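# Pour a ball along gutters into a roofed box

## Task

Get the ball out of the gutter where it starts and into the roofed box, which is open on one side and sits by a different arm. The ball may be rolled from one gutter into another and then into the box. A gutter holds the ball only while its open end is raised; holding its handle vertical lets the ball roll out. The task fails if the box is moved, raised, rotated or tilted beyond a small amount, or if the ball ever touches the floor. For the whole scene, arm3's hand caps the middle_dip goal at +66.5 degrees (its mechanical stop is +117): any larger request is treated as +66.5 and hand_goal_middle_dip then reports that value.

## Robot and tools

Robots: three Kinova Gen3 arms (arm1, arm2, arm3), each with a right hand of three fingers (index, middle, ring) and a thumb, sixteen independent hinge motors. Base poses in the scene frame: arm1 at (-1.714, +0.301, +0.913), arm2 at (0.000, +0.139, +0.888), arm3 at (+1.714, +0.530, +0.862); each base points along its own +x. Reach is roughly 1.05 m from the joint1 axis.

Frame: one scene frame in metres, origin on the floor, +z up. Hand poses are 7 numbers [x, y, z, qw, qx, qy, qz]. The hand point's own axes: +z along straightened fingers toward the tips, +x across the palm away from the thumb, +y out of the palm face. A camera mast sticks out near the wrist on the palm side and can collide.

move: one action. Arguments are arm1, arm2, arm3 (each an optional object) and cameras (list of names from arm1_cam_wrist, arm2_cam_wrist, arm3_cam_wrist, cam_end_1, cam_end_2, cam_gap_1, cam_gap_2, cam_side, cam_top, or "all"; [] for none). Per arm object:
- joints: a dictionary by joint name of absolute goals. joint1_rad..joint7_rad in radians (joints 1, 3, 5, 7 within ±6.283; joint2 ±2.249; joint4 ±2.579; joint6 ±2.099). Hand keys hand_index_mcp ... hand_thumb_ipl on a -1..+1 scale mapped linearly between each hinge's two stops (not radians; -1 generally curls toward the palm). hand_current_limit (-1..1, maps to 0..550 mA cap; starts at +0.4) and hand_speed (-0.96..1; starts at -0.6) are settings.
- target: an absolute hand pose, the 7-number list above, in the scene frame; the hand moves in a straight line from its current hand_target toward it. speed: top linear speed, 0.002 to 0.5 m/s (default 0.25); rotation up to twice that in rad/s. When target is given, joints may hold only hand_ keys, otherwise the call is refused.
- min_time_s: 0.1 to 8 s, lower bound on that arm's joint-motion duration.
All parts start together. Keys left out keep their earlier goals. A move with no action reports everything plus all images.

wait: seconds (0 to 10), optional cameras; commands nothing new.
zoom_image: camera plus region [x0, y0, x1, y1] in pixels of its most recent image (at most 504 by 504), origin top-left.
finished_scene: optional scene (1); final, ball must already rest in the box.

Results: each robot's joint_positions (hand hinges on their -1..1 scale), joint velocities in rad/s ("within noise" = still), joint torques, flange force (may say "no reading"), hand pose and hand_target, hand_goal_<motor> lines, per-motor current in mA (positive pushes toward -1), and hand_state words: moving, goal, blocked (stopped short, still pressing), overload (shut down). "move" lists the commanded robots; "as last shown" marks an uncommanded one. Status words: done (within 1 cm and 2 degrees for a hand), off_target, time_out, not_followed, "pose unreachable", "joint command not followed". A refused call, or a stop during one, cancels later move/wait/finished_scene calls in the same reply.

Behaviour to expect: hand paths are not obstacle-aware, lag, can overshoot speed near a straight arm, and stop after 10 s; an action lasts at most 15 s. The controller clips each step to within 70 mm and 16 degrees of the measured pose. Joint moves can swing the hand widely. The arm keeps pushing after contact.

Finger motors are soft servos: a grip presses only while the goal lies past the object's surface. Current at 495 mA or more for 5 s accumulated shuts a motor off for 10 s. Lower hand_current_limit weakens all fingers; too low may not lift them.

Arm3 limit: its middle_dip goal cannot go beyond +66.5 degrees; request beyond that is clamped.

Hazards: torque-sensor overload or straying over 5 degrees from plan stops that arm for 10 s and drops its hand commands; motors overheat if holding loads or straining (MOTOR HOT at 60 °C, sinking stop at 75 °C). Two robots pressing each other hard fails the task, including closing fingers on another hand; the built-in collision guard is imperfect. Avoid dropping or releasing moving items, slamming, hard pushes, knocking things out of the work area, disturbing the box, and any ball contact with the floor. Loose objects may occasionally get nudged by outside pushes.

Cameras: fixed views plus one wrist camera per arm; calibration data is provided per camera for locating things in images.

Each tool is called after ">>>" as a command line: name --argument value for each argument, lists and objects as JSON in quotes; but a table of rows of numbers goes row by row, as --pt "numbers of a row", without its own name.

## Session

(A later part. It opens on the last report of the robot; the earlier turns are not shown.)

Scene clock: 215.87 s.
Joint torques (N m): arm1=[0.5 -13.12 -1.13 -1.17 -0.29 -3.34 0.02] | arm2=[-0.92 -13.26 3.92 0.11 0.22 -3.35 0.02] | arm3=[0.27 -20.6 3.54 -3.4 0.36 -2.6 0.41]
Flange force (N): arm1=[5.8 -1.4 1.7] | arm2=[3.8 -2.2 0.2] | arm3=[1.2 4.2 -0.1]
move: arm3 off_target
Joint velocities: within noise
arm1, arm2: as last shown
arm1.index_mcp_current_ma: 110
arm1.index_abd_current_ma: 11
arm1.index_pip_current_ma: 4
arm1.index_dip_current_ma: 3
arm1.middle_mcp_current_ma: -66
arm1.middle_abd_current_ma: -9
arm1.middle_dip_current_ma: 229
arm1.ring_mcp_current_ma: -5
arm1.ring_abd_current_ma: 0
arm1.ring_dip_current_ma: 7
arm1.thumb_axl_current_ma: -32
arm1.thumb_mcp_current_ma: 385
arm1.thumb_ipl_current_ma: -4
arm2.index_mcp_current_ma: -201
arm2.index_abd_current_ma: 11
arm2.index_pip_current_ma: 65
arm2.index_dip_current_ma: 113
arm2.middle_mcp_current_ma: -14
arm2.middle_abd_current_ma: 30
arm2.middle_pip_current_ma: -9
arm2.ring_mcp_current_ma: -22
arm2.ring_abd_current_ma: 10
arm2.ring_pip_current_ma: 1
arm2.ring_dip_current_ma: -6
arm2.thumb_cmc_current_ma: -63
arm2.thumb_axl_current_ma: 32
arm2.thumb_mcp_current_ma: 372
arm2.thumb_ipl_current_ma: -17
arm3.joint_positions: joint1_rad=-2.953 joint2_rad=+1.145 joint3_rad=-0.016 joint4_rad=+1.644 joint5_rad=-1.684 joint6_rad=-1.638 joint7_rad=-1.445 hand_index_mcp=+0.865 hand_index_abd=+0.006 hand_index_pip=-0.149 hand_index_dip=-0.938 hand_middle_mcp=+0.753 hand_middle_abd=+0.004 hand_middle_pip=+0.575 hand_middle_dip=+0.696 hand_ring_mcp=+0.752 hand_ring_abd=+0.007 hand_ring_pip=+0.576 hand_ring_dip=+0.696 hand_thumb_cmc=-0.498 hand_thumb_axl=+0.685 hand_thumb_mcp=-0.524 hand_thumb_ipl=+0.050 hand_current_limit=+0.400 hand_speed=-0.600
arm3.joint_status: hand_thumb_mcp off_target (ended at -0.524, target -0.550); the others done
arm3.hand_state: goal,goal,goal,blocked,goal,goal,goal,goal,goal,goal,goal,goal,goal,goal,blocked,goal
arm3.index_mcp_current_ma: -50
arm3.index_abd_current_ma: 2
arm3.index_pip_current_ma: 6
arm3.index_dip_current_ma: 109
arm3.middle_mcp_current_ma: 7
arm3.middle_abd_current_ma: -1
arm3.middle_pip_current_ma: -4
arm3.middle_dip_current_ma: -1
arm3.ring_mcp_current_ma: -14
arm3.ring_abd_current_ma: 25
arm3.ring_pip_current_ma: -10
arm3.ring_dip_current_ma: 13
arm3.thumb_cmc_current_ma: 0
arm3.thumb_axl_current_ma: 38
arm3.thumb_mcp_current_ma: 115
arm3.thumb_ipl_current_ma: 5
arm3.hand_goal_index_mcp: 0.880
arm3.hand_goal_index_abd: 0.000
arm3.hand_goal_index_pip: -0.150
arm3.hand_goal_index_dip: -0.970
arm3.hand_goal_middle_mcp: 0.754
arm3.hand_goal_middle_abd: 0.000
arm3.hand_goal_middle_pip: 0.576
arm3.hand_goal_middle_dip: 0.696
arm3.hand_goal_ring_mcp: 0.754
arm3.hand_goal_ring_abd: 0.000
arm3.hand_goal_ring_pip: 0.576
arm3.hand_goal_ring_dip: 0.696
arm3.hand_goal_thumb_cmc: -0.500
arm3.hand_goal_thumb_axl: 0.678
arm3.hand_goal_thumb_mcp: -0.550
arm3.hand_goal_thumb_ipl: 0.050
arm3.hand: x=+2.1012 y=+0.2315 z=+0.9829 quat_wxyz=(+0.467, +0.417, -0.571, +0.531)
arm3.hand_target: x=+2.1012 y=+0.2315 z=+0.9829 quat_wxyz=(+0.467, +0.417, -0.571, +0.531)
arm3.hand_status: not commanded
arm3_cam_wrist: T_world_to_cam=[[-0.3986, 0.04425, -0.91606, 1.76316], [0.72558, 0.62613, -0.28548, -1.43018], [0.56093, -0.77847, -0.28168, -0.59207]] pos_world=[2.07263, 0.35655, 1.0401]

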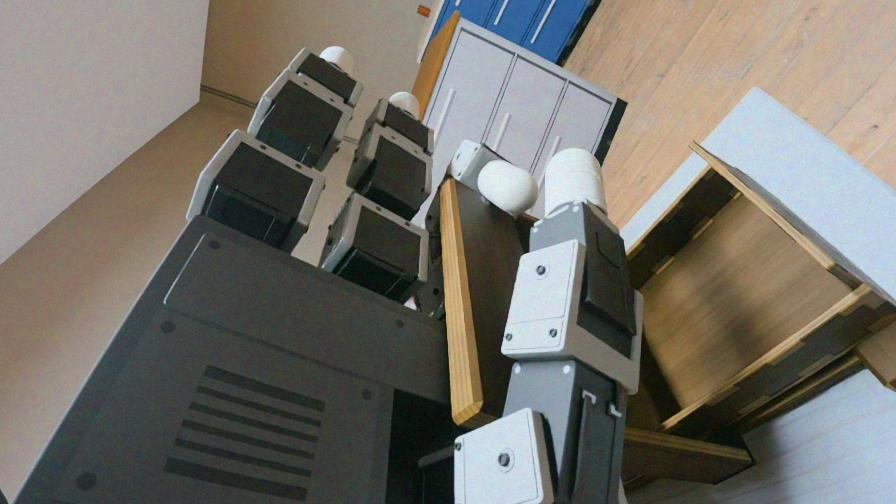

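>>> move --arm3 '{"joints":{"hand_thumb_mcp":-0.85}}' --cameras '["arm3_cam_wrist"]'

>>> move --arm3 '{"target":[2.1001,0.2316,0.9879,0.4671,0.4171,-0.5710,0.5308],"speed":0.02}' --cameras '["arm3_cam_wrist","cam_side","cam_end_2"]'

>>> zoom_image --camera "cam_side" --region '[690, 180, 800, 280]'

Scene clock: 216.63 s.
Joint torques (N m): arm1=[0.5 -13.14 -1.19 -1.17 -0.31 -3.35 0.06] | arm2=[-0.89 -13.27 3.9 0.11 0.21 -3.3 0.03] | arm3=[0.34 -20.06 3.33 -3.14 0.12 -2.44 0.44]
Flange force (N): arm1=[5.8 -1.3 1.6] | arm2=[3.8 -2.1 0.2] | arm3=[2.0 3.4 0.1]
move: arm3 off_target
Joint velocities: within noise
arm1, arm2: as last shown
arm1.index_mcp_current_ma: 104
arm1.index_abd_current_ma: 4
arm1.index_pip_current_ma: 5
arm1.index_dip_current_ma: 4
arm1.middle_mcp_current_ma: -68
arm1.middle_abd_current_ma: -13
arm1.middle_pip_current_ma: 118
arm1.middle_dip_current_ma: 222
arm1.ring_mcp_current_ma: -1
arm1.ring_abd_current_ma: 3
arm1.ring_pip_current_ma: 12
arm1.ring_dip_current_ma: 13
arm1.thumb_cmc_current_ma: 2
arm1.thumb_axl_current_ma: -37
arm1.thumb_mcp_current_ma: 387
arm1.thumb_ipl_current_ma: -3
arm2.index_mcp_current_ma: -198
arm2.index_abd_current_ma: 17
arm2.index_pip_current_ma: 72
arm2.index_dip_current_ma: 119
arm2.middle_mcp_current_ma: -8
arm2.middle_pip_current_ma: -4
arm2.middle_dip_current_ma: -14
arm2.ring_mcp_current_ma: -19
arm2.ring_abd_current_ma: 12
arm2.ring_pip_current_ma: -1
arm2.ring_dip_current_ma: -9
arm2.thumb_cmc_current_ma: -64
arm2.thumb_axl_current_ma: 35
arm2.thumb_ipl_current_ma: -7
arm3.joint_positions: joint1_rad=-2.953 joint2_rad=+1.145 joint3_rad=-0.016 joint4_rad=+1.644 joint5_rad=-1.684 joint6_rad=-1.638 joint7_rad=-1.445 hand_index_mcp=+0.841 hand_index_abd=+0.006 hand_index_pip=-0.140 hand_index_dip=-0.937 hand_middle_mcp=+0.753 hand_middle_abd=+0.004 hand_middle_pip=+0.575 hand_middle_dip=+0.696 hand_ring_mcp=+0.752 hand_ring_abd=+0.007 hand_ring_pip=+0.576 hand_ring_dip=+0.696 hand_thumb_cmc=-0.505 hand_thumb_axl=+0.690 hand_thumb_mcp=-0.581 hand_thumb_ipl=+0.050 hand_current_limit=+0.400 hand_speed=-0.600
arm3.joint_status: hand_thumb_mcp off_target (ended at -0.581, target -0.850)
arm3.hand_state: blocked,goal,goal,blocked,goal,goal,goal,goal,goal,goal,goal,goal,goal,goal,blocked,goal
arm3.index_mcp_current_ma: -139
arm3.index_abd_current_ma: 4
arm3.index_pip_current_ma: 30
arm3.index_dip_current_ma: 116
arm3.middle_mcp_current_ma: 3
arm3.middle_abd_current_ma: 1
arm3.middle_pip_current_ma: -8
arm3.middle_dip_current_ma: -6
arm3.ring_mcp_current_ma: -16
arm3.ring_abd_current_ma: 24
arm3.ring_pip_current_ma: -10
arm3.ring_dip_current_ma: 8
arm3.thumb_cmc_current_ma: -15
arm3.thumb_axl_current_ma: 49
arm3.thumb_mcp_current_ma: 391
arm3.thumb_ipl_current_ma: 8
arm3.hand_goal_index_mcp: 0.880
arm3.hand_goal_index_abd: 0.000
arm3.hand_goal_index_pip: -0.150
arm3.hand_goal_index_dip: -0.970
arm3.hand_goal_middle_mcp: 0.754
arm3.hand_goal_middle_abd: 0.000
arm3.hand_goal_middle_pip: 0.576
arm3.hand_goal_middle_dip: 0.696
arm3.hand_goal_ring_mcp: 0.754
arm3.hand_goal_ring_abd: 0.000
arm3.hand_goal_ring_pip: 0.576
arm3.hand_goal_ring_dip: 0.696
arm3.hand_goal_thumb_cmc: -0.500
arm3.hand_goal_thumb_axl: 0.678
arm3.hand_goal_thumb_mcp: -0.850
arm3.hand_goal_thumb_ipl: 0.050
arm3.hand: x=+2.1012 y=+0.2315 z=+0.9829 quat_wxyz=(+0.467, +0.417, -0.571, +0.531)
arm3.hand_target: x=+2.1012 y=+0.2315 z=+0.9829 quat_wxyz=(+0.467, +0.417, -0.571, +0.531)
arm3.hand_status: not commanded
arm3_cam_wrist: T_world_to_cam=[[-0.3986, 0.04425, -0.91606, 1.76316], [0.72558, 0.62613, -0.28548, -1.43018], [0.56093, -0.77847, -0.28168, -0.59207]] pos_world=[2.07263, 0.35655, 1.0401]

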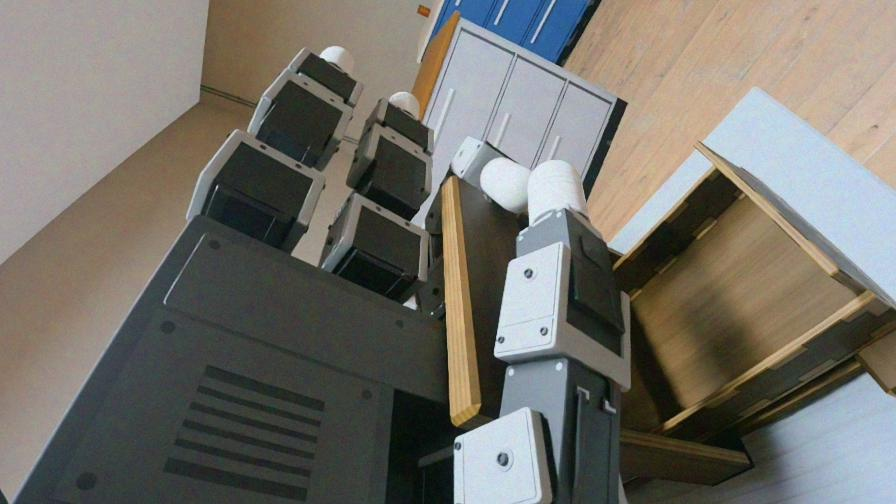

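Scene clock: 217.60 s.
Joint torques (N m): arm1=[0.44 -13.18 -1.15 -1.2 -0.33 -3.35 0.05] | arm2=[-0.92 -13.3 3.87 0.09 0.22 -3.33 0.03] | arm3=[0.09 -21.36 3.94 -3.5 0.51 -3.09 0.28]
Flange force (N): arm1=[5.7 -1.4 1.5] | arm2=[3.8 -2.0 0.3] | arm3=[-0.6 4.0 0.3]
move: arm3 done
Joint velocities: within noise
arm1, arm2: as last shown
arm1.index_mcp_current_ma: 109
arm1.index_abd_current_ma: 6
arm1.index_pip_current_ma: 6
arm1.index_dip_current_ma: 6
arm1.middle_abd_current_ma: -14
arm1.middle_pip_current_ma: 128
arm1.middle_dip_current_ma: 229
arm1.ring_mcp_current_ma: -4
arm1.ring_abd_current_ma: 1
arm1.ring_pip_current_ma: 7
arm1.ring_dip_current_ma: 7
arm1.thumb_cmc_current_ma: 0
arm1.thumb_axl_current_ma: -36
arm1.thumb_mcp_current_ma: 383
arm1.thumb_ipl_current_ma: 1
arm2.index_mcp_current_ma: -201
arm2.index_abd_current_ma: 16
arm2.index_pip_current_ma: 76
arm2.index_dip_current_ma: 117
arm2.middle_mcp_current_ma: -12
arm2.middle_abd_current_ma: 21
arm2.middle_pip_current_ma: 0
arm2.ring_mcp_current_ma: -25
arm2.ring_abd_current_ma: 21
arm2.ring_pip_current_ma: 5
arm2.ring_dip_current_ma: -4
arm2.thumb_cmc_current_ma: -58
arm2.thumb_axl_current_ma: 37
arm2.thumb_mcp_current_ma: 382
arm2.thumb_ipl_current_ma: -18
arm3.joint_positions: joint1_rad=-2.953 joint2_rad=+1.133 joint3_rad=-0.016 joint4_rad=+1.652 joint5_rad=-1.684 joint6_rad=-1.638 joint7_rad=-1.441 hand_index_mcp=+0.827 hand_index_abd=+0.006 hand_index_pip=-0.134 hand_index_dip=-0.935 hand_middle_mcp=+0.753 hand_middle_abd=+0.004 hand_middle_pip=+0.575 hand_middle_dip=+0.696 hand_ring_mcp=+0.752 hand_ring_abd=+0.007 hand_ring_pip=+0.576 hand_ring_dip=+0.696 hand_thumb_cmc=-0.508 hand_thumb_axl=+0.690 hand_thumb_mcp=-0.599 hand_thumb_ipl=+0.050 hand_current_limit=+0.400 hand_speed=-0.600
arm3.joint_status: not commanded
arm3.hand_state: blocked,goal,goal,blocked,goal,goal,goal,goal,goal,goal,goal,goal,goal,goal,blocked,goal
arm3.index_mcp_current_ma: -199
arm3.index_abd_current_ma: 0
arm3.index_pip_current_ma: 54
arm3.index_dip_current_ma: 117
arm3.middle_mcp_current_ma: 3
arm3.middle_abd_current_ma: 2
arm3.middle_pip_current_ma: -5
arm3.middle_dip_current_ma: -5
arm3.ring_mcp_current_ma: -9
arm3.ring_abd_current_ma: 20
arm3.ring_pip_current_ma: -11
arm3.ring_dip_current_ma: 10
arm3.thumb_cmc_current_ma: -33
arm3.thumb_axl_current_ma: 48
arm3.thumb_mcp_current_ma: 387
arm3.thumb_ipl_current_ma: 0
arm3.hand_goal_index_mcp: 0.880
arm3.hand_goal_index_abd: 0.000
arm3.hand_goal_index_pip: -0.150
arm3.hand_goal_index_dip: -0.970
arm3.hand_goal_middle_mcp: 0.754
arm3.hand_goal_middle_abd: 0.000
arm3.hand_goal_middle_pip: 0.576
arm3.hand_goal_middle_dip: 0.696
arm3.hand_goal_ring_mcp: 0.754
arm3.hand_goal_ring_abd: 0.000
arm3.hand_goal_ring_pip: 0.576
arm3.hand_goal_ring_dip: 0.696
arm3.hand_goal_thumb_cmc: -0.500
arm3.hand_goal_thumb_axl: 0.678
arm3.hand_goal_thumb_mcp: -0.850
arm3.hand_goal_thumb_ipl: 0.050
arm3.hand: x=+2.1001 y=+0.2316 z=+0.9879 quat_wxyz=(+0.467, +0.417, -0.571, +0.531)
arm3.hand_target: x=+2.1001 y=+0.2316 z=+0.9879 quat_wxyz=(+0.467, +0.417, -0.571, +0.531)
arm3.hand_status: done (0.000 m and 0.0 deg from the pose sent, 0.005 m and 0.0 deg at the start)
pictures: arm3_cam_wrist, cam_end_2, cam_side
arm3_cam_wrist: T_world_to_cam=[[-0.39867, 0.04419, -0.91603, 1.76743], [0.72555, 0.62613, -0.28556, -1.42786], [0.56093, -0.77847, -0.28168, -0.58997]] pos_world=[2.07153, 0.35665, 1.0451]

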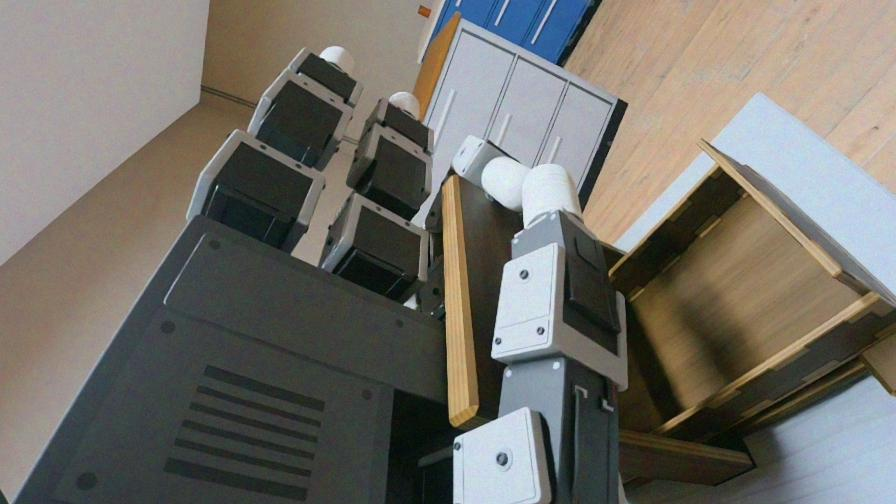

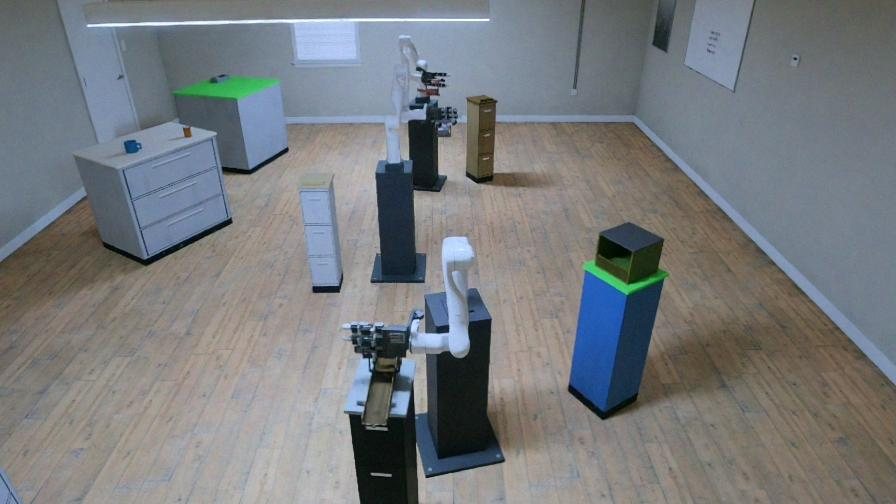

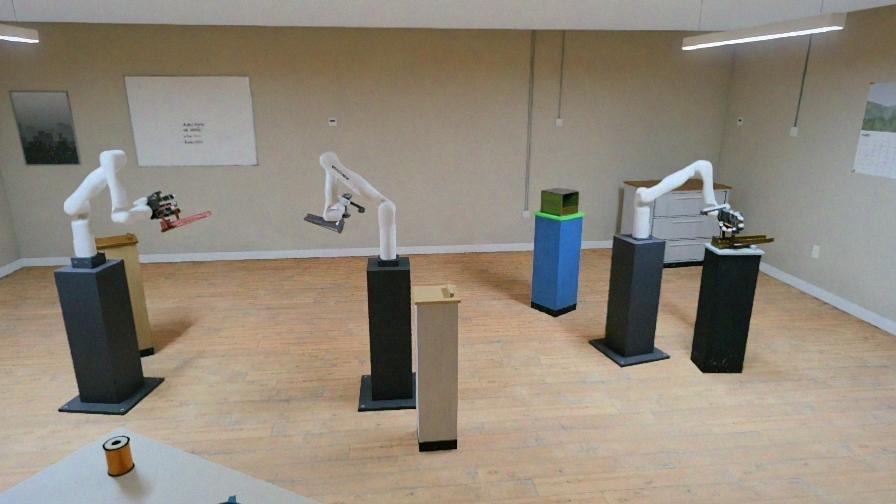

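Scaled by 4.582.

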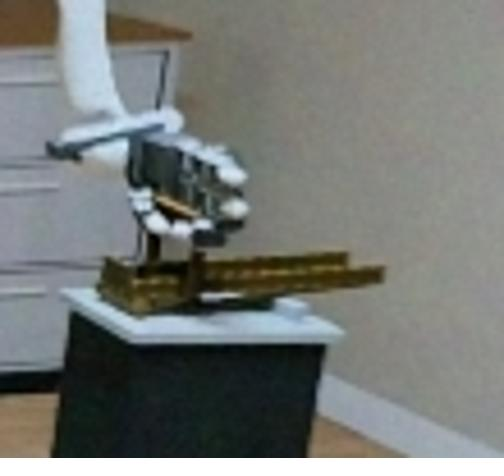

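>>> move --arm3 '{"target":[2.0990,0.2317,0.9980,0.4671,0.4171,-0.5710,0.5308],"speed":0.03}' --cameras '["cam_side"]'

>>> zoom_image --camera "cam_side" --region '[690, 180, 800, 280]'

>>> move --arm3 '{"target":[2.0950,0.2317,1.0750,0.4671,0.4171,-0.5710,0.5308],"speed":0.08}' --cameras '["cam_side","arm3_cam_wrist"]'

>>> zoom_image --camera "cam_side" --region '[690, 180, 800, 280]'

Scene clock: 218.87 s.
Joint torques (N m): arm1=[0.46 -13.14 -1.14 -1.11 -0.29 -3.36 0.08] | arm2=[-0.9 -13.25 3.89 0.12 0.2 -3.32 0.02] | arm3=[0.04 -21.18 3.78 -3.7 0.5 -3.15 0.28]
Flange force (N): arm1=[5.7 -1.0 1.7] | arm2=[3.8 -2.2 0.3] | arm3=[-0.4 4.3 0.7]
move: arm3 done
Joint velocities: within noise
arm1, arm2: as last shown
arm1.index_dip_current_ma: 3
arm1.middle_abd_current_ma: -9
arm1.middle_pip_current_ma: 125
arm1.middle_dip_current_ma: 225
arm1.ring_mcp_current_ma: -2
arm1.ring_abd_current_ma: -1
arm1.ring_pip_current_ma: 11
arm1.ring_dip_current_ma: -2
arm1.thumb_cmc_current_ma: 1
arm1.thumb_axl_current_ma: -31
arm1.thumb_mcp_current_ma: 387
arm1.thumb_ipl_current_ma: -6
arm2.index_mcp_current_ma: -197
arm2.index_abd_current_ma: 12
arm2.index_pip_current_ma: 64
arm2.index_dip_current_ma: 116
arm2.middle_mcp_current_ma: -13
arm2.middle_abd_current_ma: 32
arm2.middle_pip_current_ma: -1
arm2.middle_dip_current_ma: -18
arm2.ring_mcp_current_ma: -21
arm2.ring_abd_current_ma: 8
arm2.ring_pip_current_ma: -2
arm2.ring_dip_current_ma: -9
arm2.thumb_cmc_current_ma: -64
arm2.thumb_axl_current_ma: 44
arm2.thumb_mcp_current_ma: 379
arm2.thumb_ipl_current_ma: -2
arm3.joint_positions: joint1_rad=-2.954 joint2_rad=+1.110 joint3_rad=-0.016 joint4_rad=+1.665 joint5_rad=-1.684 joint6_rad=-1.639 joint7_rad=-1.431 hand_index_mcp=+0.827 hand_index_abd=+0.006 hand_index_pip=-0.134 hand_index_dip=-0.935 hand_middle_mcp=+0.753 hand_middle_abd=+0.004 hand_middle_pip=+0.575 hand_middle_dip=+0.696 hand_ring_mcp=+0.752 hand_ring_abd=+0.007 hand_ring_pip=+0.576 hand_ring_dip=+0.696 hand_thumb_cmc=-0.508 hand_thumb_axl=+0.690 hand_thumb_mcp=-0.600 hand_thumb_ipl=+0.050 hand_current_limit=+0.400 hand_speed=-0.600
arm3.joint_status: not commanded
arm3.hand_state: blocked,goal,goal,blocked,goal,goal,goal,goal,goal,goal,goal,goal,goal,goal,blocked,goal
arm3.index_mcp_current_ma: -197
arm3.index_abd_current_ma: 2
arm3.index_pip_current_ma: 49
arm3.index_dip_current_ma: 126
arm3.middle_mcp_current_ma: 2
arm3.middle_abd_current_ma: 1
arm3.middle_pip_current_ma: -2
arm3.middle_dip_current_ma: -5
arm3.ring_mcp_current_ma: -11
arm3.ring_abd_current_ma: 17
arm3.ring_pip_current_ma: -15
arm3.ring_dip_current_ma: 10
arm3.thumb_cmc_current_ma: -26
arm3.thumb_axl_current_ma: 53
arm3.thumb_mcp_current_ma: 391
arm3.thumb_ipl_current_ma: 2
arm3.hand_goal_index_mcp: 0.880
arm3.hand_goal_index_abd: 0.000
arm3.hand_goal_index_pip: -0.150
arm3.hand_goal_index_dip: -0.970
arm3.hand_goal_middle_mcp: 0.754
arm3.hand_goal_middle_abd: 0.000
arm3.hand_goal_middle_pip: 0.576
arm3.hand_goal_middle_dip: 0.696
arm3.hand_goal_ring_mcp: 0.754
arm3.hand_goal_ring_abd: 0.000
arm3.hand_goal_ring_pip: 0.576
arm3.hand_goal_ring_dip: 0.696
arm3.hand_goal_thumb_cmc: -0.500
arm3.hand_goal_thumb_axl: 0.678
arm3.hand_goal_thumb_mcp: -0.850
arm3.hand_goal_thumb_ipl: 0.050
arm3.hand: x=+2.0990 y=+0.2317 z=+0.9980 quat_wxyz=(+0.467, +0.417, -0.571, +0.531)
arm3.hand_target: x=+2.0990 y=+0.2317 z=+0.9980 quat_wxyz=(+0.467, +0.417, -0.571, +0.531)
arm3.hand_status: done (0.000 m and 0.0 deg from the pose sent, 0.010 m and 0.0 deg at the start)

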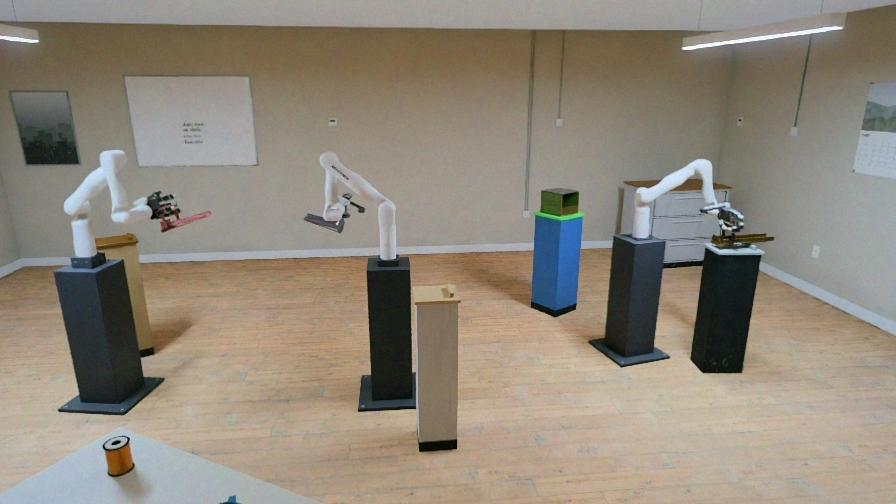

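Scaled by 4.582.

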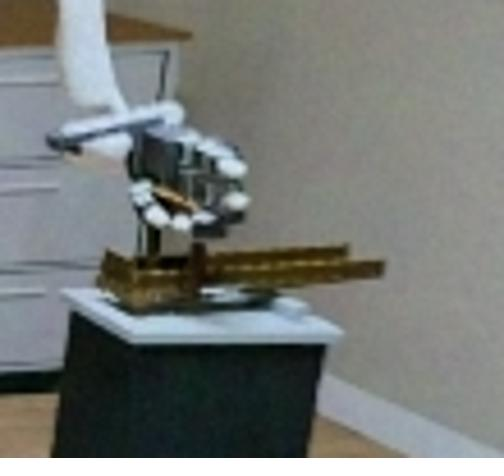

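Scene clock: 220.33 s.
Joint torques (N m): arm1=[0.46 -13.14 -1.14 -1.1 -0.25 -3.35 0.07] | arm2=[-0.88 -13.27 3.88 0.1 0.23 -3.32 0.03] | arm3=[0.05 -20.39 3.58 -4.66 0.87 -2.97 0.19]
Flange force (N): arm1=[5.7 -1.0 1.8] | arm2=[3.8 -2.1 0.1] | arm3=[-1.1 4.1 0.6]
move: arm3 done
Joint velocities: within noise
arm1, arm2: as last shown
arm1.index_mcp_current_ma: 104
arm1.index_abd_current_ma: 10
arm1.index_pip_current_ma: 10
arm1.index_dip_current_ma: 7
arm1.middle_mcp_current_ma: -71
arm1.middle_abd_current_ma: -16
arm1.middle_pip_current_ma: 131
arm1.ring_mcp_current_ma: 2
arm1.ring_abd_current_ma: 1
arm1.ring_pip_current_ma: 9
arm1.ring_dip_current_ma: 7
arm1.thumb_cmc_current_ma: 2
arm1.thumb_axl_current_ma: -36
arm1.thumb_mcp_current_ma: 386
arm2.index_mcp_current_ma: -201
arm2.index_abd_current_ma: 15
arm2.index_pip_current_ma: 67
arm2.middle_mcp_current_ma: -12
arm2.middle_abd_current_ma: 27
arm2.middle_pip_current_ma: -3
arm2.middle_dip_current_ma: -11
arm2.ring_mcp_current_ma: -20
arm2.ring_abd_current_ma: 11
arm2.ring_pip_current_ma: -5
arm2.ring_dip_current_ma: -8
arm2.thumb_cmc_current_ma: -60
arm2.thumb_axl_current_ma: 38
arm2.thumb_mcp_current_ma: 378
arm3.joint_positions: joint1_rad=-2.957 joint2_rad=+0.937 joint3_rad=-0.013 joint4_rad=+1.721 joint5_rad=-1.681 joint6_rad=-1.651 joint7_rad=-1.314 hand_index_mcp=+0.827 hand_index_abd=+0.006 hand_index_pip=-0.134 hand_index_dip=-0.935 hand_middle_mcp=+0.753 hand_middle_abd=+0.004 hand_middle_pip=+0.575 hand_middle_dip=+0.696 hand_ring_mcp=+0.752 hand_ring_abd=+0.007 hand_ring_pip=+0.576 hand_ring_dip=+0.696 hand_thumb_cmc=-0.508 hand_thumb_axl=+0.690 hand_thumb_mcp=-0.600 hand_thumb_ipl=+0.050 hand_current_limit=+0.400 hand_speed=-0.600
arm3.joint_status: not commanded
arm3.hand_state: blocked,goal,goal,blocked,goal,goal,goal,goal,goal,goal,goal,goal,goal,goal,blocked,goal
arm3.index_mcp_current_ma: -191
arm3.index_abd_current_ma: -4
arm3.index_pip_current_ma: 51
arm3.index_dip_current_ma: 119
arm3.middle_mcp_current_ma: 2
arm3.middle_abd_current_ma: -4
arm3.middle_pip_current_ma: -3
arm3.middle_dip_current_ma: -5
arm3.ring_mcp_current_ma: -10
arm3.ring_abd_current_ma: 23
arm3.ring_pip_current_ma: -9
arm3.ring_dip_current_ma: 12
arm3.thumb_cmc_current_ma: -31
arm3.thumb_axl_current_ma: 54
arm3.thumb_mcp_current_ma: 398
arm3.thumb_ipl_current_ma: 3
arm3.hand_goal_index_mcp: 0.880
arm3.hand_goal_index_abd: 0.000
arm3.hand_goal_index_pip: -0.150
arm3.hand_goal_index_dip: -0.970
arm3.hand_goal_middle_mcp: 0.754
arm3.hand_goal_middle_abd: 0.000
arm3.hand_goal_middle_pip: 0.576
arm3.hand_goal_middle_dip: 0.696
arm3.hand_goal_ring_mcp: 0.754
arm3.hand_goal_ring_abd: 0.000
arm3.hand_goal_ring_pip: 0.576
arm3.hand_goal_ring_dip: 0.696
arm3.hand_goal_thumb_cmc: -0.500
arm3.hand_goal_thumb_axl: 0.678
arm3.hand_goal_thumb_mcp: -0.850
arm3.hand_goal_thumb_ipl: 0.050
arm3.hand: x=+2.0950 y=+0.2317 z=+1.0750 quat_wxyz=(+0.467, +0.417, -0.571, +0.531)
arm3.hand_target: x=+2.0950 y=+0.2317 z=+1.0750 quat_wxyz=(+0.467, +0.417, -0.571, +0.531)
arm3.hand_status: done (0.000 m and 0.0 deg from the pose sent, 0.077 m and 0.0 deg at the start)
pictures: arm3_cam_wrist, cam_side
arm3_cam_wrist: T_world_to_cam=[[-0.39867, 0.04419, -0.91603, 1.84518], [0.72555, 0.62613, -0.28556, -1.39935], [0.56093, -0.77847, -0.28168, -0.5625]] pos_world=[2.06643, 0.35675, 1.1322]

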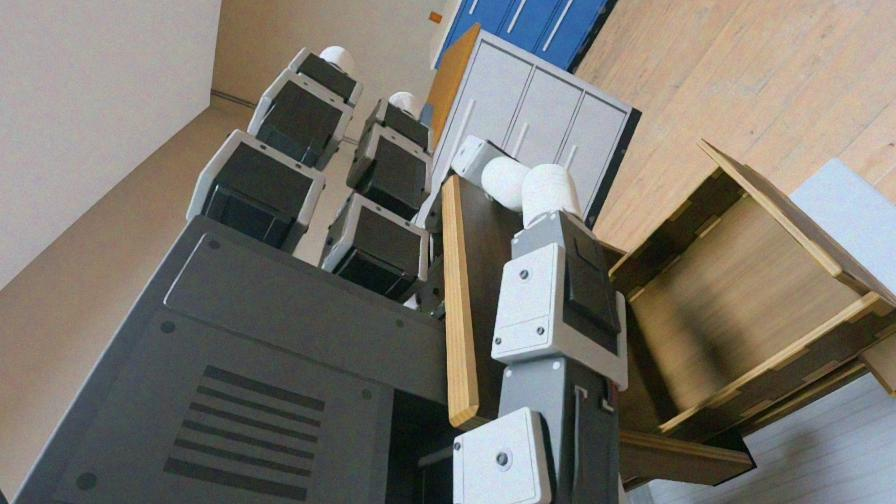

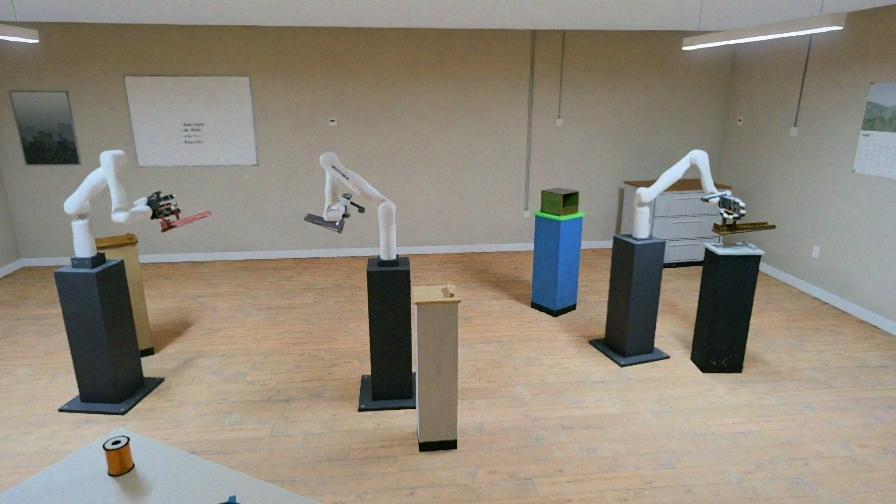

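Scaled by 4.582.

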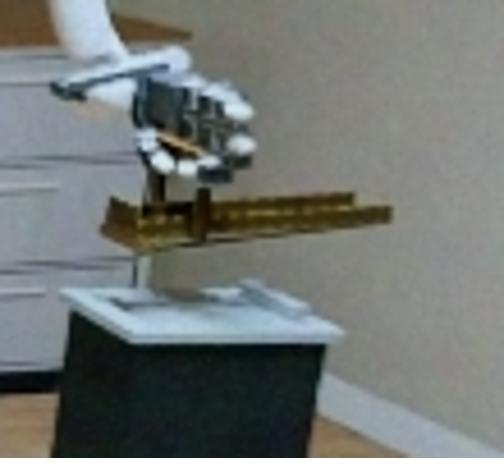

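>>> move --arm3 '{"joints":{"joint1_rad":-0.339,"joint2_rad":0.673,"joint3_rad":0,"joint4_rad":2.284,"joint5_rad":-1.571,"joint6_rad":-1.571,"joint7_rad":-1.841},"min_time_s":7}' --arm2 '{"joints":{"joint1_rad":4.14},"min_time_s":7}' --cameras '["arm2_cam_wrist","cam_side","cam_gap_2"]'

Scene clock: 228.63 s.
Joint torques (N m): arm1=[0.48 -13.11 -1.09 -1.13 -0.27 -3.32 0.03] | arm2=[-1.04 -13.27 3.8 0.25 0.23 -3.29 0.03] | arm3=[0.39 -14.71 2.97 -2.64 -0.01 -3.26 0.25]
Flange force (N): arm1=[5.7 -1.2 1.8] | arm2=[3.8 -2.3 0.0] | arm3=[-1.6 4.9 0.4]
move: arm2 done; arm3 done
Joint velocities: within noise
arm1.joint_positions: joint1_rad=+0.176 joint2_rad=+0.864 joint3_rad=+0.000 joint4_rad=+2.278 joint5_rad=+1.571 joint6_rad=-1.571 joint7_rad=+5.149 hand_index_mcp=+0.802 hand_index_abd=+0.008 hand_index_pip=+0.573 hand_index_dip=+0.696 hand_middle_mcp=+0.844 hand_middle_abd=+0.106 hand_middle_pip=-0.091 hand_middle_dip=-0.872 hand_ring_mcp=+0.758 hand_ring_abd=+0.008 hand_ring_pip=+0.580 hand_ring_dip=+0.696 hand_thumb_cmc=-0.615 hand_thumb_axl=+0.657 hand_thumb_mcp=-0.642 hand_thumb_ipl=+0.048 hand_current_limit=+0.400 hand_speed=-0.600
arm1.joint_status: not commanded
arm1.hand_state: blocked,goal,goal,goal,blocked,goal,blocked,blocked,goal,goal,goal,goal,goal,blocked,blocked,goal
arm1.index_mcp_current_ma: 112
arm1.index_abd_current_ma: 9
arm1.index_pip_current_ma: 5
arm1.index_dip_current_ma: 3
arm1.middle_mcp_current_ma: -74
arm1.middle_abd_current_ma: -9
arm1.middle_pip_current_ma: 121
arm1.middle_dip_current_ma: 221
arm1.ring_mcp_current_ma: -7
arm1.ring_abd_current_ma: 1
arm1.ring_pip_current_ma: 13
arm1.ring_dip_current_ma: 11
arm1.thumb_cmc_current_ma: 6
arm1.thumb_axl_current_ma: -36
arm1.thumb_mcp_current_ma: 390
arm1.thumb_ipl_current_ma: -8
arm1.hand_goal_index_mcp: 0.754
arm1.hand_goal_index_abd: 0.000
arm1.hand_goal_index_pip: 0.576
arm1.hand_goal_index_dip: 0.696
arm1.hand_goal_middle_mcp: 0.880
arm1.hand_goal_middle_abd: 0.120
arm1.hand_goal_middle_pip: -0.150
arm1.hand_goal_middle_dip: -0.970
arm1.hand_goal_ring_mcp: 0.754
arm1.hand_goal_ring_abd: 0.000
arm1.hand_goal_ring_pip: 0.576
arm1.hand_goal_ring_dip: 0.696
arm1.hand_goal_thumb_cmc: -0.620
arm1.hand_goal_thumb_axl: 0.678
arm1.hand_goal_thumb_mcp: -0.850
arm1.hand_goal_thumb_ipl: 0.050
arm1.hand: x=-1.2333 y=+0.4067 z=+1.1725 quat_wxyz=(+0.260, -0.486, -0.514, -0.658)
arm1.hand_target: x=-1.2333 y=+0.4067 z=+1.1725 quat_wxyz=(+0.260, -0.486, -0.514, -0.658)
arm1.hand_status: not commanded
arm2.joint_positions: joint1_rad=+4.140 joint2_rad=+0.864 joint3_rad=+0.000 joint4_rad=+2.278 joint5_rad=-1.571 joint6_rad=-1.571 joint7_rad=-2.030 hand_index_mcp=+0.839 hand_index_abd=+0.007 hand_index_pip=-0.133 hand_index_dip=-0.946 hand_middle_mcp=+0.751 hand_middle_abd=+0.007 hand_middle_pip=+0.576 hand_middle_dip=+0.695 hand_ring_mcp=+0.750 hand_ring_abd=+0.005 hand_ring_pip=+0.575 hand_ring_dip=+0.696 hand_thumb_cmc=-0.513 hand_thumb_axl=+0.686 hand_thumb_mcp=-0.578 hand_thumb_ipl=+0.050 hand_current_limit=+0.400 hand_speed=-0.600
arm2.joint_status: all done
arm2.hand_state: blocked,goal,goal,blocked,goal,goal,goal,goal,goal,goal,goal,goal,goal,goal,blocked,goal
arm2.index_mcp_current_ma: -198
arm2.index_abd_current_ma: 9
arm2.index_pip_current_ma: 59
arm2.index_dip_current_ma: 120
arm2.middle_mcp_current_ma: -10
arm2.middle_abd_current_ma: 30
arm2.middle_pip_current_ma: 6
arm2.middle_dip_current_ma: -13
arm2.ring_mcp_current_ma: -27
arm2.ring_abd_current_ma: 10
arm2.ring_pip_current_ma: 1
arm2.ring_dip_current_ma: -7
arm2.thumb_cmc_current_ma: -66
arm2.thumb_axl_current_ma: 34
arm2.thumb_mcp_current_ma: 376
arm2.thumb_ipl_current_ma: -2
arm2.hand_goal_index_mcp: 0.880
arm2.hand_goal_index_abd: 0.000
arm2.hand_goal_index_pip: -0.150
arm2.hand_goal_index_dip: -0.970
arm2.hand_goal_middle_mcp: 0.754
arm2.hand_goal_middle_abd: 0.000
arm2.hand_goal_middle_pip: 0.576
arm2.hand_goal_middle_dip: 0.696
arm2.hand_goal_ring_mcp: 0.754
arm2.hand_goal_ring_abd: 0.000
arm2.hand_goal_ring_pip: 0.576
arm2.hand_goal_ring_dip: 0.696
arm2.hand_goal_thumb_cmc: -0.500
arm2.hand_goal_thumb_axl: 0.678
arm2.hand_goal_thumb_mcp: -0.850
arm2.hand_goal_thumb_ipl: 0.050
arm2.hand: x=+0.3885 y=-0.0044 z=+1.0704 quat_wxyz=(-0.192, -0.527, +0.477, -0.677)
arm2.hand_target: x=+0.3885 y=-0.0044 z=+1.0704 quat_wxyz=(-0.192, -0.527, +0.477, -0.677)
arm2.hand_status: not commanded
arm3.joint_positions: joint1_rad=-0.339 joint2_rad=+0.673 joint3_rad=+0.000 joint4_rad=+2.284 joint5_rad=-1.571 joint6_rad=-1.571 joint7_rad=-1.841 hand_index_mcp=+0.825 hand_index_abd=+0.006 hand_index_pip=-0.134 hand_index_dip=-0.935 hand_middle_mcp=+0.751 hand_middle_abd=+0.004 hand_middle_pip=+0.575 hand_middle_dip=+0.696 hand_ring_mcp=+0.752 hand_ring_abd=+0.007 hand_ring_pip=+0.576 hand_ring_dip=+0.696 hand_thumb_cmc=-0.508 hand_thumb_axl=+0.690 hand_thumb_mcp=-0.601 hand_thumb_ipl=+0.050 hand_current_limit=+0.400 hand_speed=-0.600
arm3.joint_status: all done
arm3.hand_state: blocked,goal,goal,blocked,goal,goal,goal,goal,goal,goal,goal,goal,goal,goal,blocked,goal
arm3.index_mcp_current_ma: -200
arm3.index_abd_current_ma: 5
arm3.index_pip_current_ma: 54
arm3.index_dip_current_ma: 124
arm3.middle_mcp_current_ma: 0
arm3.middle_abd_current_ma: -1
arm3.middle_pip_current_ma: -11
arm3.middle_dip_current_ma: -4
arm3.ring_mcp_current_ma: -11
arm3.ring_abd_current_ma: 26
arm3.ring_pip_current_ma: -9
arm3.ring_dip_current_ma: 7
arm3.thumb_cmc_current_ma: -31
arm3.thumb_axl_current_ma: 54
arm3.thumb_mcp_current_ma: 393
arm3.thumb_ipl_current_ma: 1
arm3.hand_goal_index_mcp: 0.880
arm3.hand_goal_index_abd: 0.000
arm3.hand_goal_index_pip: -0.150
arm3.hand_goal_index_dip: -0.970
arm3.hand_goal_middle_mcp: 0.754
arm3.hand_goal_middle_abd: 0.000
arm3.hand_goal_middle_pip: 0.576
arm3.hand_goal_middle_dip: 0.696
arm3.hand_goal_ring_mcp: 0.754
arm3.hand_goal_ring_abd: 0.000
arm3.hand_goal_ring_pip: 0.576
arm3.hand_goal_ring_dip: 0.696
arm3.hand_goal_thumb_cmc: -0.500
arm3.hand_goal_thumb_axl: 0.678
arm3.hand_goal_thumb_mcp: -0.850
arm3.hand_goal_thumb_ipl: 0.050
arm3.hand: x=+1.3270 y=+0.6693 z=+1.1116 quat_wxyz=(+0.683, -0.470, -0.523, -0.196)
arm3.hand_target: x=+1.3271 y=+0.6693 z=+1.1116 quat_wxyz=(+0.683, -0.470, -0.523, -0.196)
arm3.hand_status: not commanded
pictures: arm2_cam_wrist, cam_gap_2, cam_side
arm2_cam_wrist: T_world_to_cam=[[-0.22136, -0.09395, -0.97066, 1.15139], [0.15603, 0.97911, -0.13035, 0.02602], [0.96263, -0.1803, -0.20208, -0.03012]] pos_world=[0.27981, 0.07727, 1.11491]

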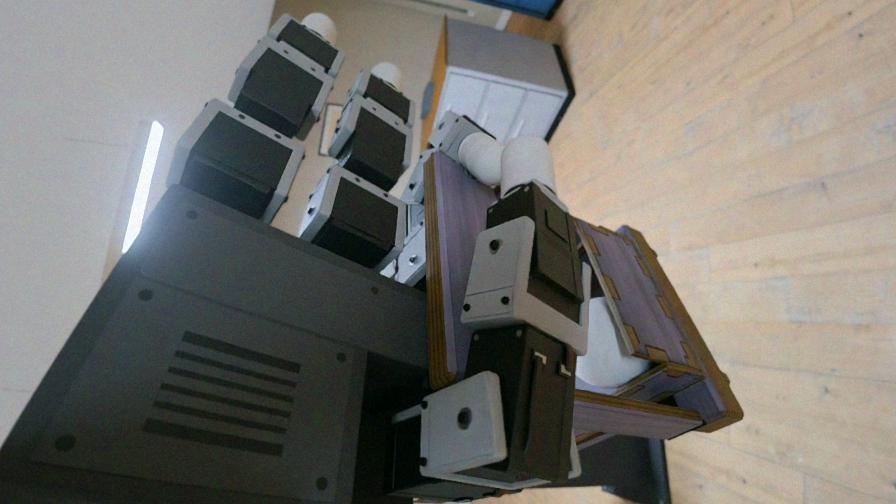

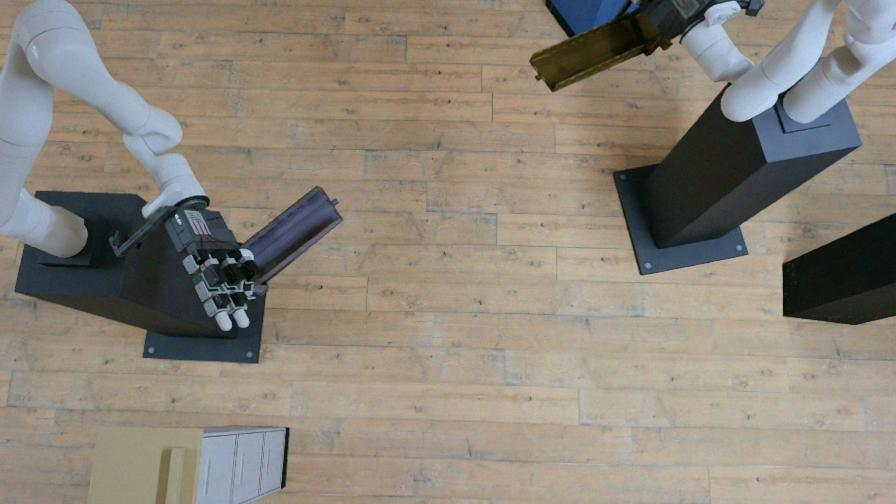

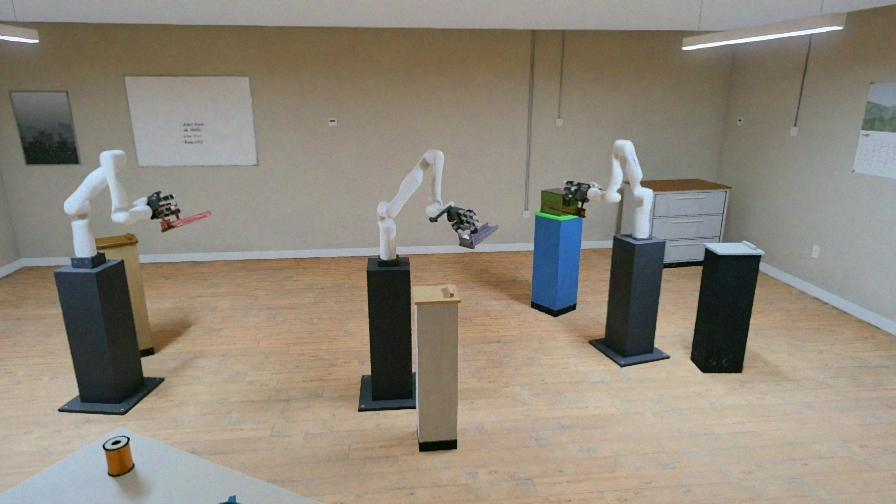

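>>> zoom_image --camera "cam_gap_2" --region '[510, 0, 710, 110]'

>>> zoom_image --camera "cam_gap_2" --region '[220, 170, 360, 310]'

Scaled by 2.520.

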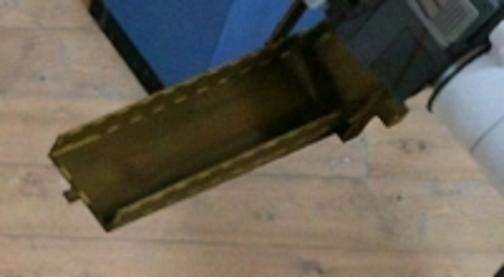

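Scaled by 3.600.

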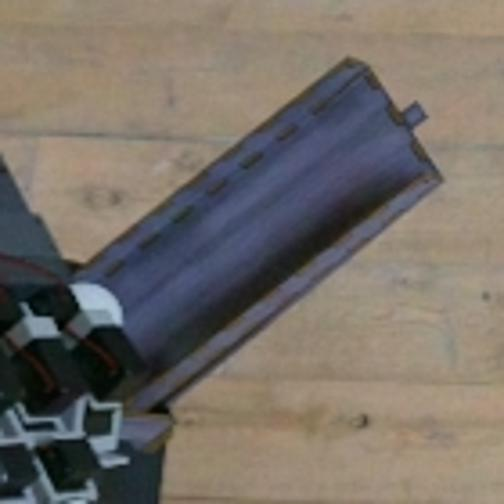

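>>> zoom_image --camera "cam_side" --region '[530, 160, 610, 230]'

>>> zoom_image --camera "cam_side" --region '[420, 180, 520, 270]'

Scaled by 6.300.

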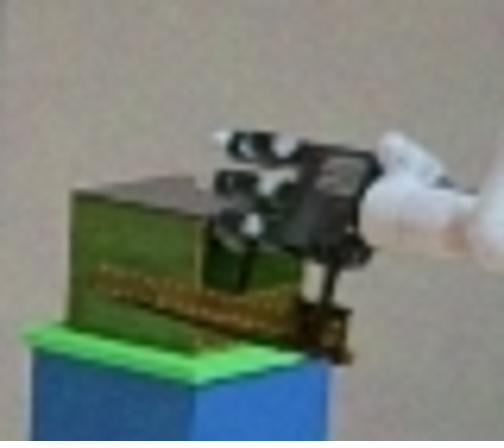

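Scaled by 5.040.

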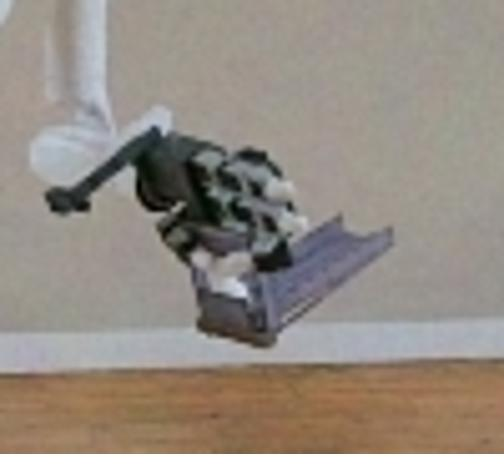

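>>> move --arm3 '{"joints":{"joint2_rad":1.1324,"joint4_rad":1.2385,"joint7_rad":-1.1142},"min_time_s":4}' --arm2 '{"joints":{"joint2_rad":1.0048,"joint4_rad":1.427,"joint7_rad":-1.1751},"min_time_s":4}' --cameras '["cam_gap_2","cam_side","cam_top","cam_end_2"]'

>>> zoom_image --camera "cam_gap_2" --region '[280, 40, 580, 300]'

>>> zoom_image --camera "cam_side" --region '[440, 160, 600, 260]'

Scene clock: 234.20 s.
Joint torques (N m): arm1=[0.48 -13.17 -1.13 -1.14 -0.32 -3.37 0.05] | arm2=[-1.14 -20.8 4.1 -5.48 2.58 -2.5 0.13] | arm3=[0.37 -25.01 4.17 -7.3 1.68 -2.4 0.25]
Flange force (N): arm1=[5.6 -1.3 1.6] | arm2=[2.4 1.7 0.4] | arm3=[-0.2 5.7 -0.2]
move: arm2 done; arm3 done
Joint velocities: within noise
arm1: as last shown
arm1.index_mcp_current_ma: 111
arm1.index_abd_current_ma: 14
arm1.middle_mcp_current_ma: -71
arm1.middle_pip_current_ma: 124
arm1.middle_dip_current_ma: 228
arm1.ring_mcp_current_ma: -5
arm1.ring_abd_current_ma: 0
arm1.ring_pip_current_ma: 6
arm1.ring_dip_current_ma: 7
arm1.thumb_cmc_current_ma: 5
arm1.thumb_axl_current_ma: -32
arm1.thumb_mcp_current_ma: 380
arm2.joint_positions: joint1_rad=+4.140 joint2_rad=+1.005 joint3_rad=+0.000 joint4_rad=+1.427 joint5_rad=-1.571 joint6_rad=-1.571 joint7_rad=-1.175 hand_index_mcp=+0.839 hand_index_abd=+0.007 hand_index_pip=-0.133 hand_index_dip=-0.946 hand_middle_mcp=+0.751 hand_middle_abd=+0.007 hand_middle_pip=+0.576 hand_middle_dip=+0.695 hand_ring_mcp=+0.750 hand_ring_abd=+0.005 hand_ring_pip=+0.575 hand_ring_dip=+0.696 hand_thumb_cmc=-0.513 hand_thumb_axl=+0.686 hand_thumb_mcp=-0.578 hand_thumb_ipl=+0.050 hand_current_limit=+0.400 hand_speed=-0.600
arm2.joint_status: all done
arm2.hand_state: blocked,goal,goal,blocked,goal,goal,goal,goal,goal,goal,goal,goal,goal,goal,blocked,goal
arm2.index_mcp_current_ma: -196
arm2.index_abd_current_ma: 10
arm2.index_pip_current_ma: 74
arm2.index_dip_current_ma: 122
arm2.middle_mcp_current_ma: -19
arm2.middle_abd_current_ma: 27
arm2.middle_pip_current_ma: 0
arm2.middle_dip_current_ma: -6
arm2.ring_mcp_current_ma: -20
arm2.ring_abd_current_ma: 6
arm2.ring_pip_current_ma: 1
arm2.ring_dip_current_ma: -2
arm2.thumb_cmc_current_ma: -59
arm2.thumb_axl_current_ma: 38
arm2.thumb_mcp_current_ma: 376
arm2.thumb_ipl_current_ma: -8
arm2.hand_goal_index_mcp: 0.880
arm2.hand_goal_index_abd: 0.000
arm2.hand_goal_index_pip: -0.150
arm2.hand_goal_index_dip: -0.970
arm2.hand_goal_middle_mcp: 0.754
arm2.hand_goal_middle_abd: 0.000
arm2.hand_goal_middle_pip: 0.576
arm2.hand_goal_middle_dip: 0.696
arm2.hand_goal_ring_mcp: 0.754
arm2.hand_goal_ring_abd: 0.000
arm2.hand_goal_ring_pip: 0.576
arm2.hand_goal_ring_dip: 0.696
arm2.hand_goal_thumb_cmc: -0.500
arm2.hand_goal_thumb_axl: 0.678
arm2.hand_goal_thumb_mcp: -0.850
arm2.hand_goal_thumb_ipl: 0.050
arm2.hand: x=+0.5859 y=+0.1186 z=+1.1084 quat_wxyz=(-0.241, -0.560, +0.437, -0.661)
arm2.hand_target: x=+0.5859 y=+0.1186 z=+1.1084 quat_wxyz=(-0.241, -0.560, +0.437, -0.661)
arm2.hand_status: not commanded
arm3.joint_positions: joint1_rad=-0.339 joint2_rad=+1.132 joint3_rad=+0.000 joint4_rad=+1.239 joint5_rad=-1.571 joint6_rad=-1.571 joint7_rad=-1.114 hand_index_mcp=+0.825 hand_index_abd=+0.006 hand_index_pip=-0.134 hand_index_dip=-0.935 hand_middle_mcp=+0.751 hand_middle_abd=+0.004 hand_middle_pip=+0.575 hand_middle_dip=+0.696 hand_ring_mcp=+0.752 hand_ring_abd=+0.007 hand_ring_pip=+0.576 hand_ring_dip=+0.696 hand_thumb_cmc=-0.508 hand_thumb_axl=+0.690 hand_thumb_mcp=-0.602 hand_thumb_ipl=+0.050 hand_current_limit=+0.400 hand_speed=-0.600
arm3.joint_status: all done
arm3.hand_state: blocked,goal,goal,blocked,goal,goal,goal,goal,goal,goal,goal,goal,goal,goal,blocked,goal
arm3.index_mcp_current_ma: -199
arm3.index_abd_current_ma: 1
arm3.index_pip_current_ma: 56
arm3.index_dip_current_ma: 120
arm3.middle_mcp_current_ma: -1
arm3.middle_abd_current_ma: -7
arm3.middle_pip_current_ma: -7
arm3.middle_dip_current_ma: -7
arm3.ring_mcp_current_ma: -19
arm3.ring_abd_current_ma: 26
arm3.ring_pip_current_ma: -8
arm3.ring_dip_current_ma: 11
arm3.thumb_cmc_current_ma: -33
arm3.thumb_axl_current_ma: 50
arm3.thumb_mcp_current_ma: 389
arm3.thumb_ipl_current_ma: 6
arm3.hand_goal_index_mcp: 0.880
arm3.hand_goal_index_abd: 0.000
arm3.hand_goal_index_pip: -0.150
arm3.hand_goal_index_dip: -0.970
arm3.hand_goal_middle_mcp: 0.754
arm3.hand_goal_middle_abd: 0.000
arm3.hand_goal_middle_pip: 0.576
arm3.hand_goal_middle_dip: 0.696
arm3.hand_goal_ring_mcp: 0.754
arm3.hand_goal_ring_abd: 0.000
arm3.hand_goal_ring_pip: 0.576
arm3.hand_goal_ring_dip: 0.696
arm3.hand_goal_thumb_cmc: -0.500
arm3.hand_goal_thumb_axl: 0.678
arm3.hand_goal_thumb_mcp: -0.850
arm3.hand_goal_thumb_ipl: 0.050
arm3.hand: x=+1.0959 y=+0.5251 z=+1.0537 quat_wxyz=(+0.668, -0.432, -0.555, -0.244)
arm3.hand_target: x=+1.0959 y=+0.5251 z=+1.0537 quat_wxyz=(+0.668, -0.432, -0.555, -0.244)
arm3.hand_status: not commanded
pictures: cam_end_2, cam_gap_2, cam_side, cam_top

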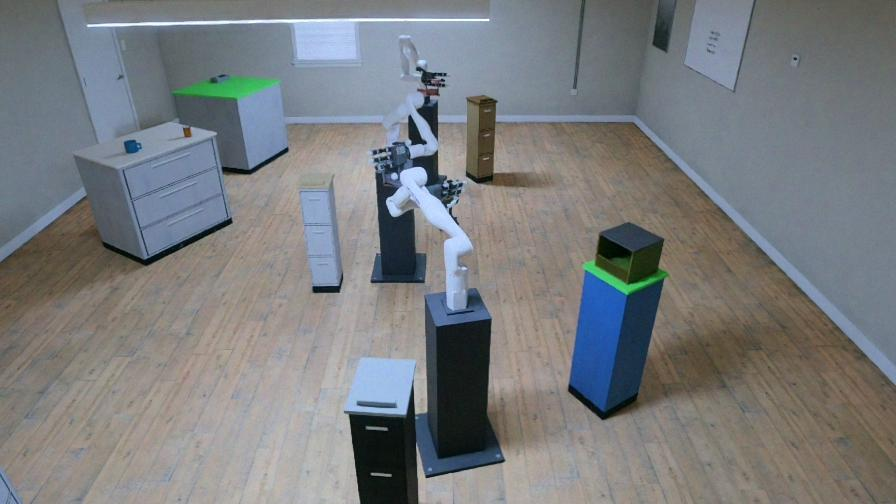

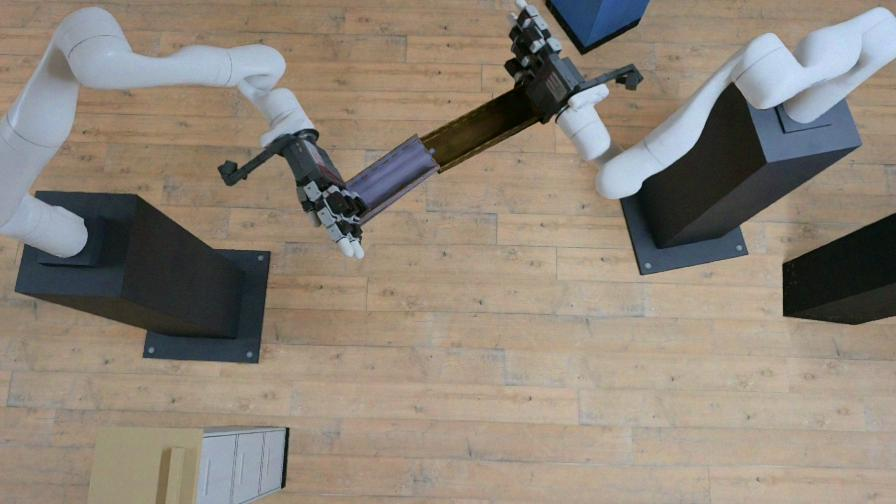

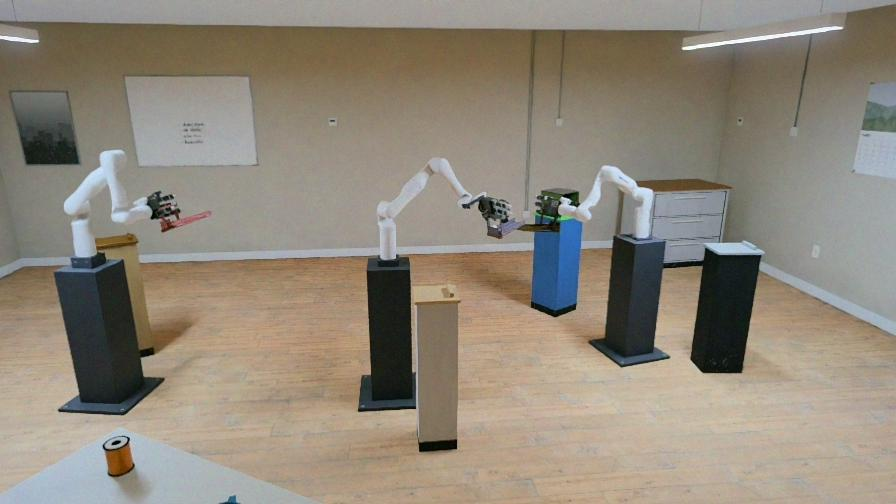

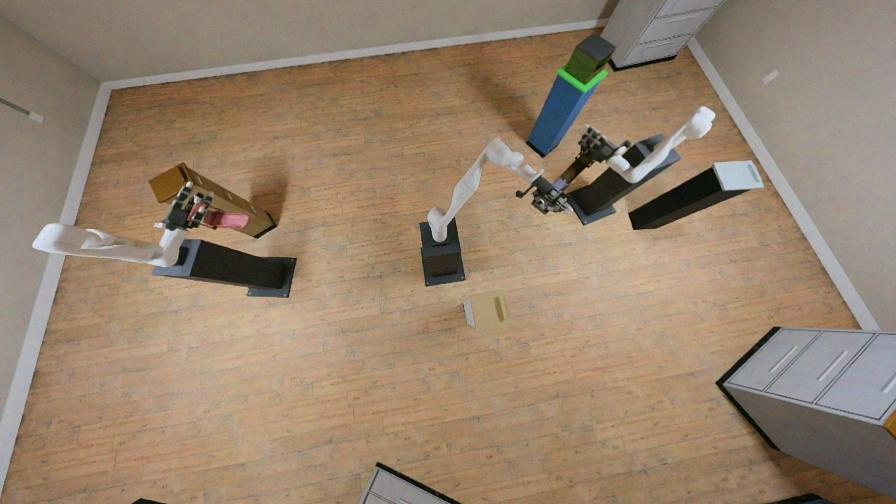

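Scaled by 1.680.

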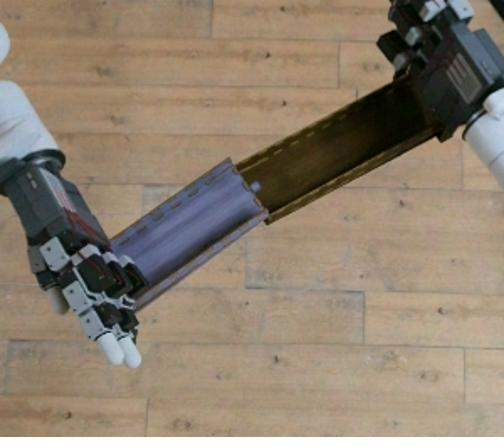

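Scaled by 3.150.

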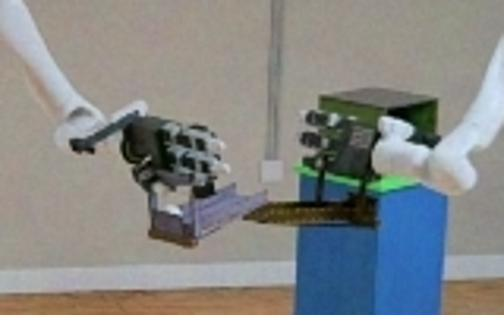

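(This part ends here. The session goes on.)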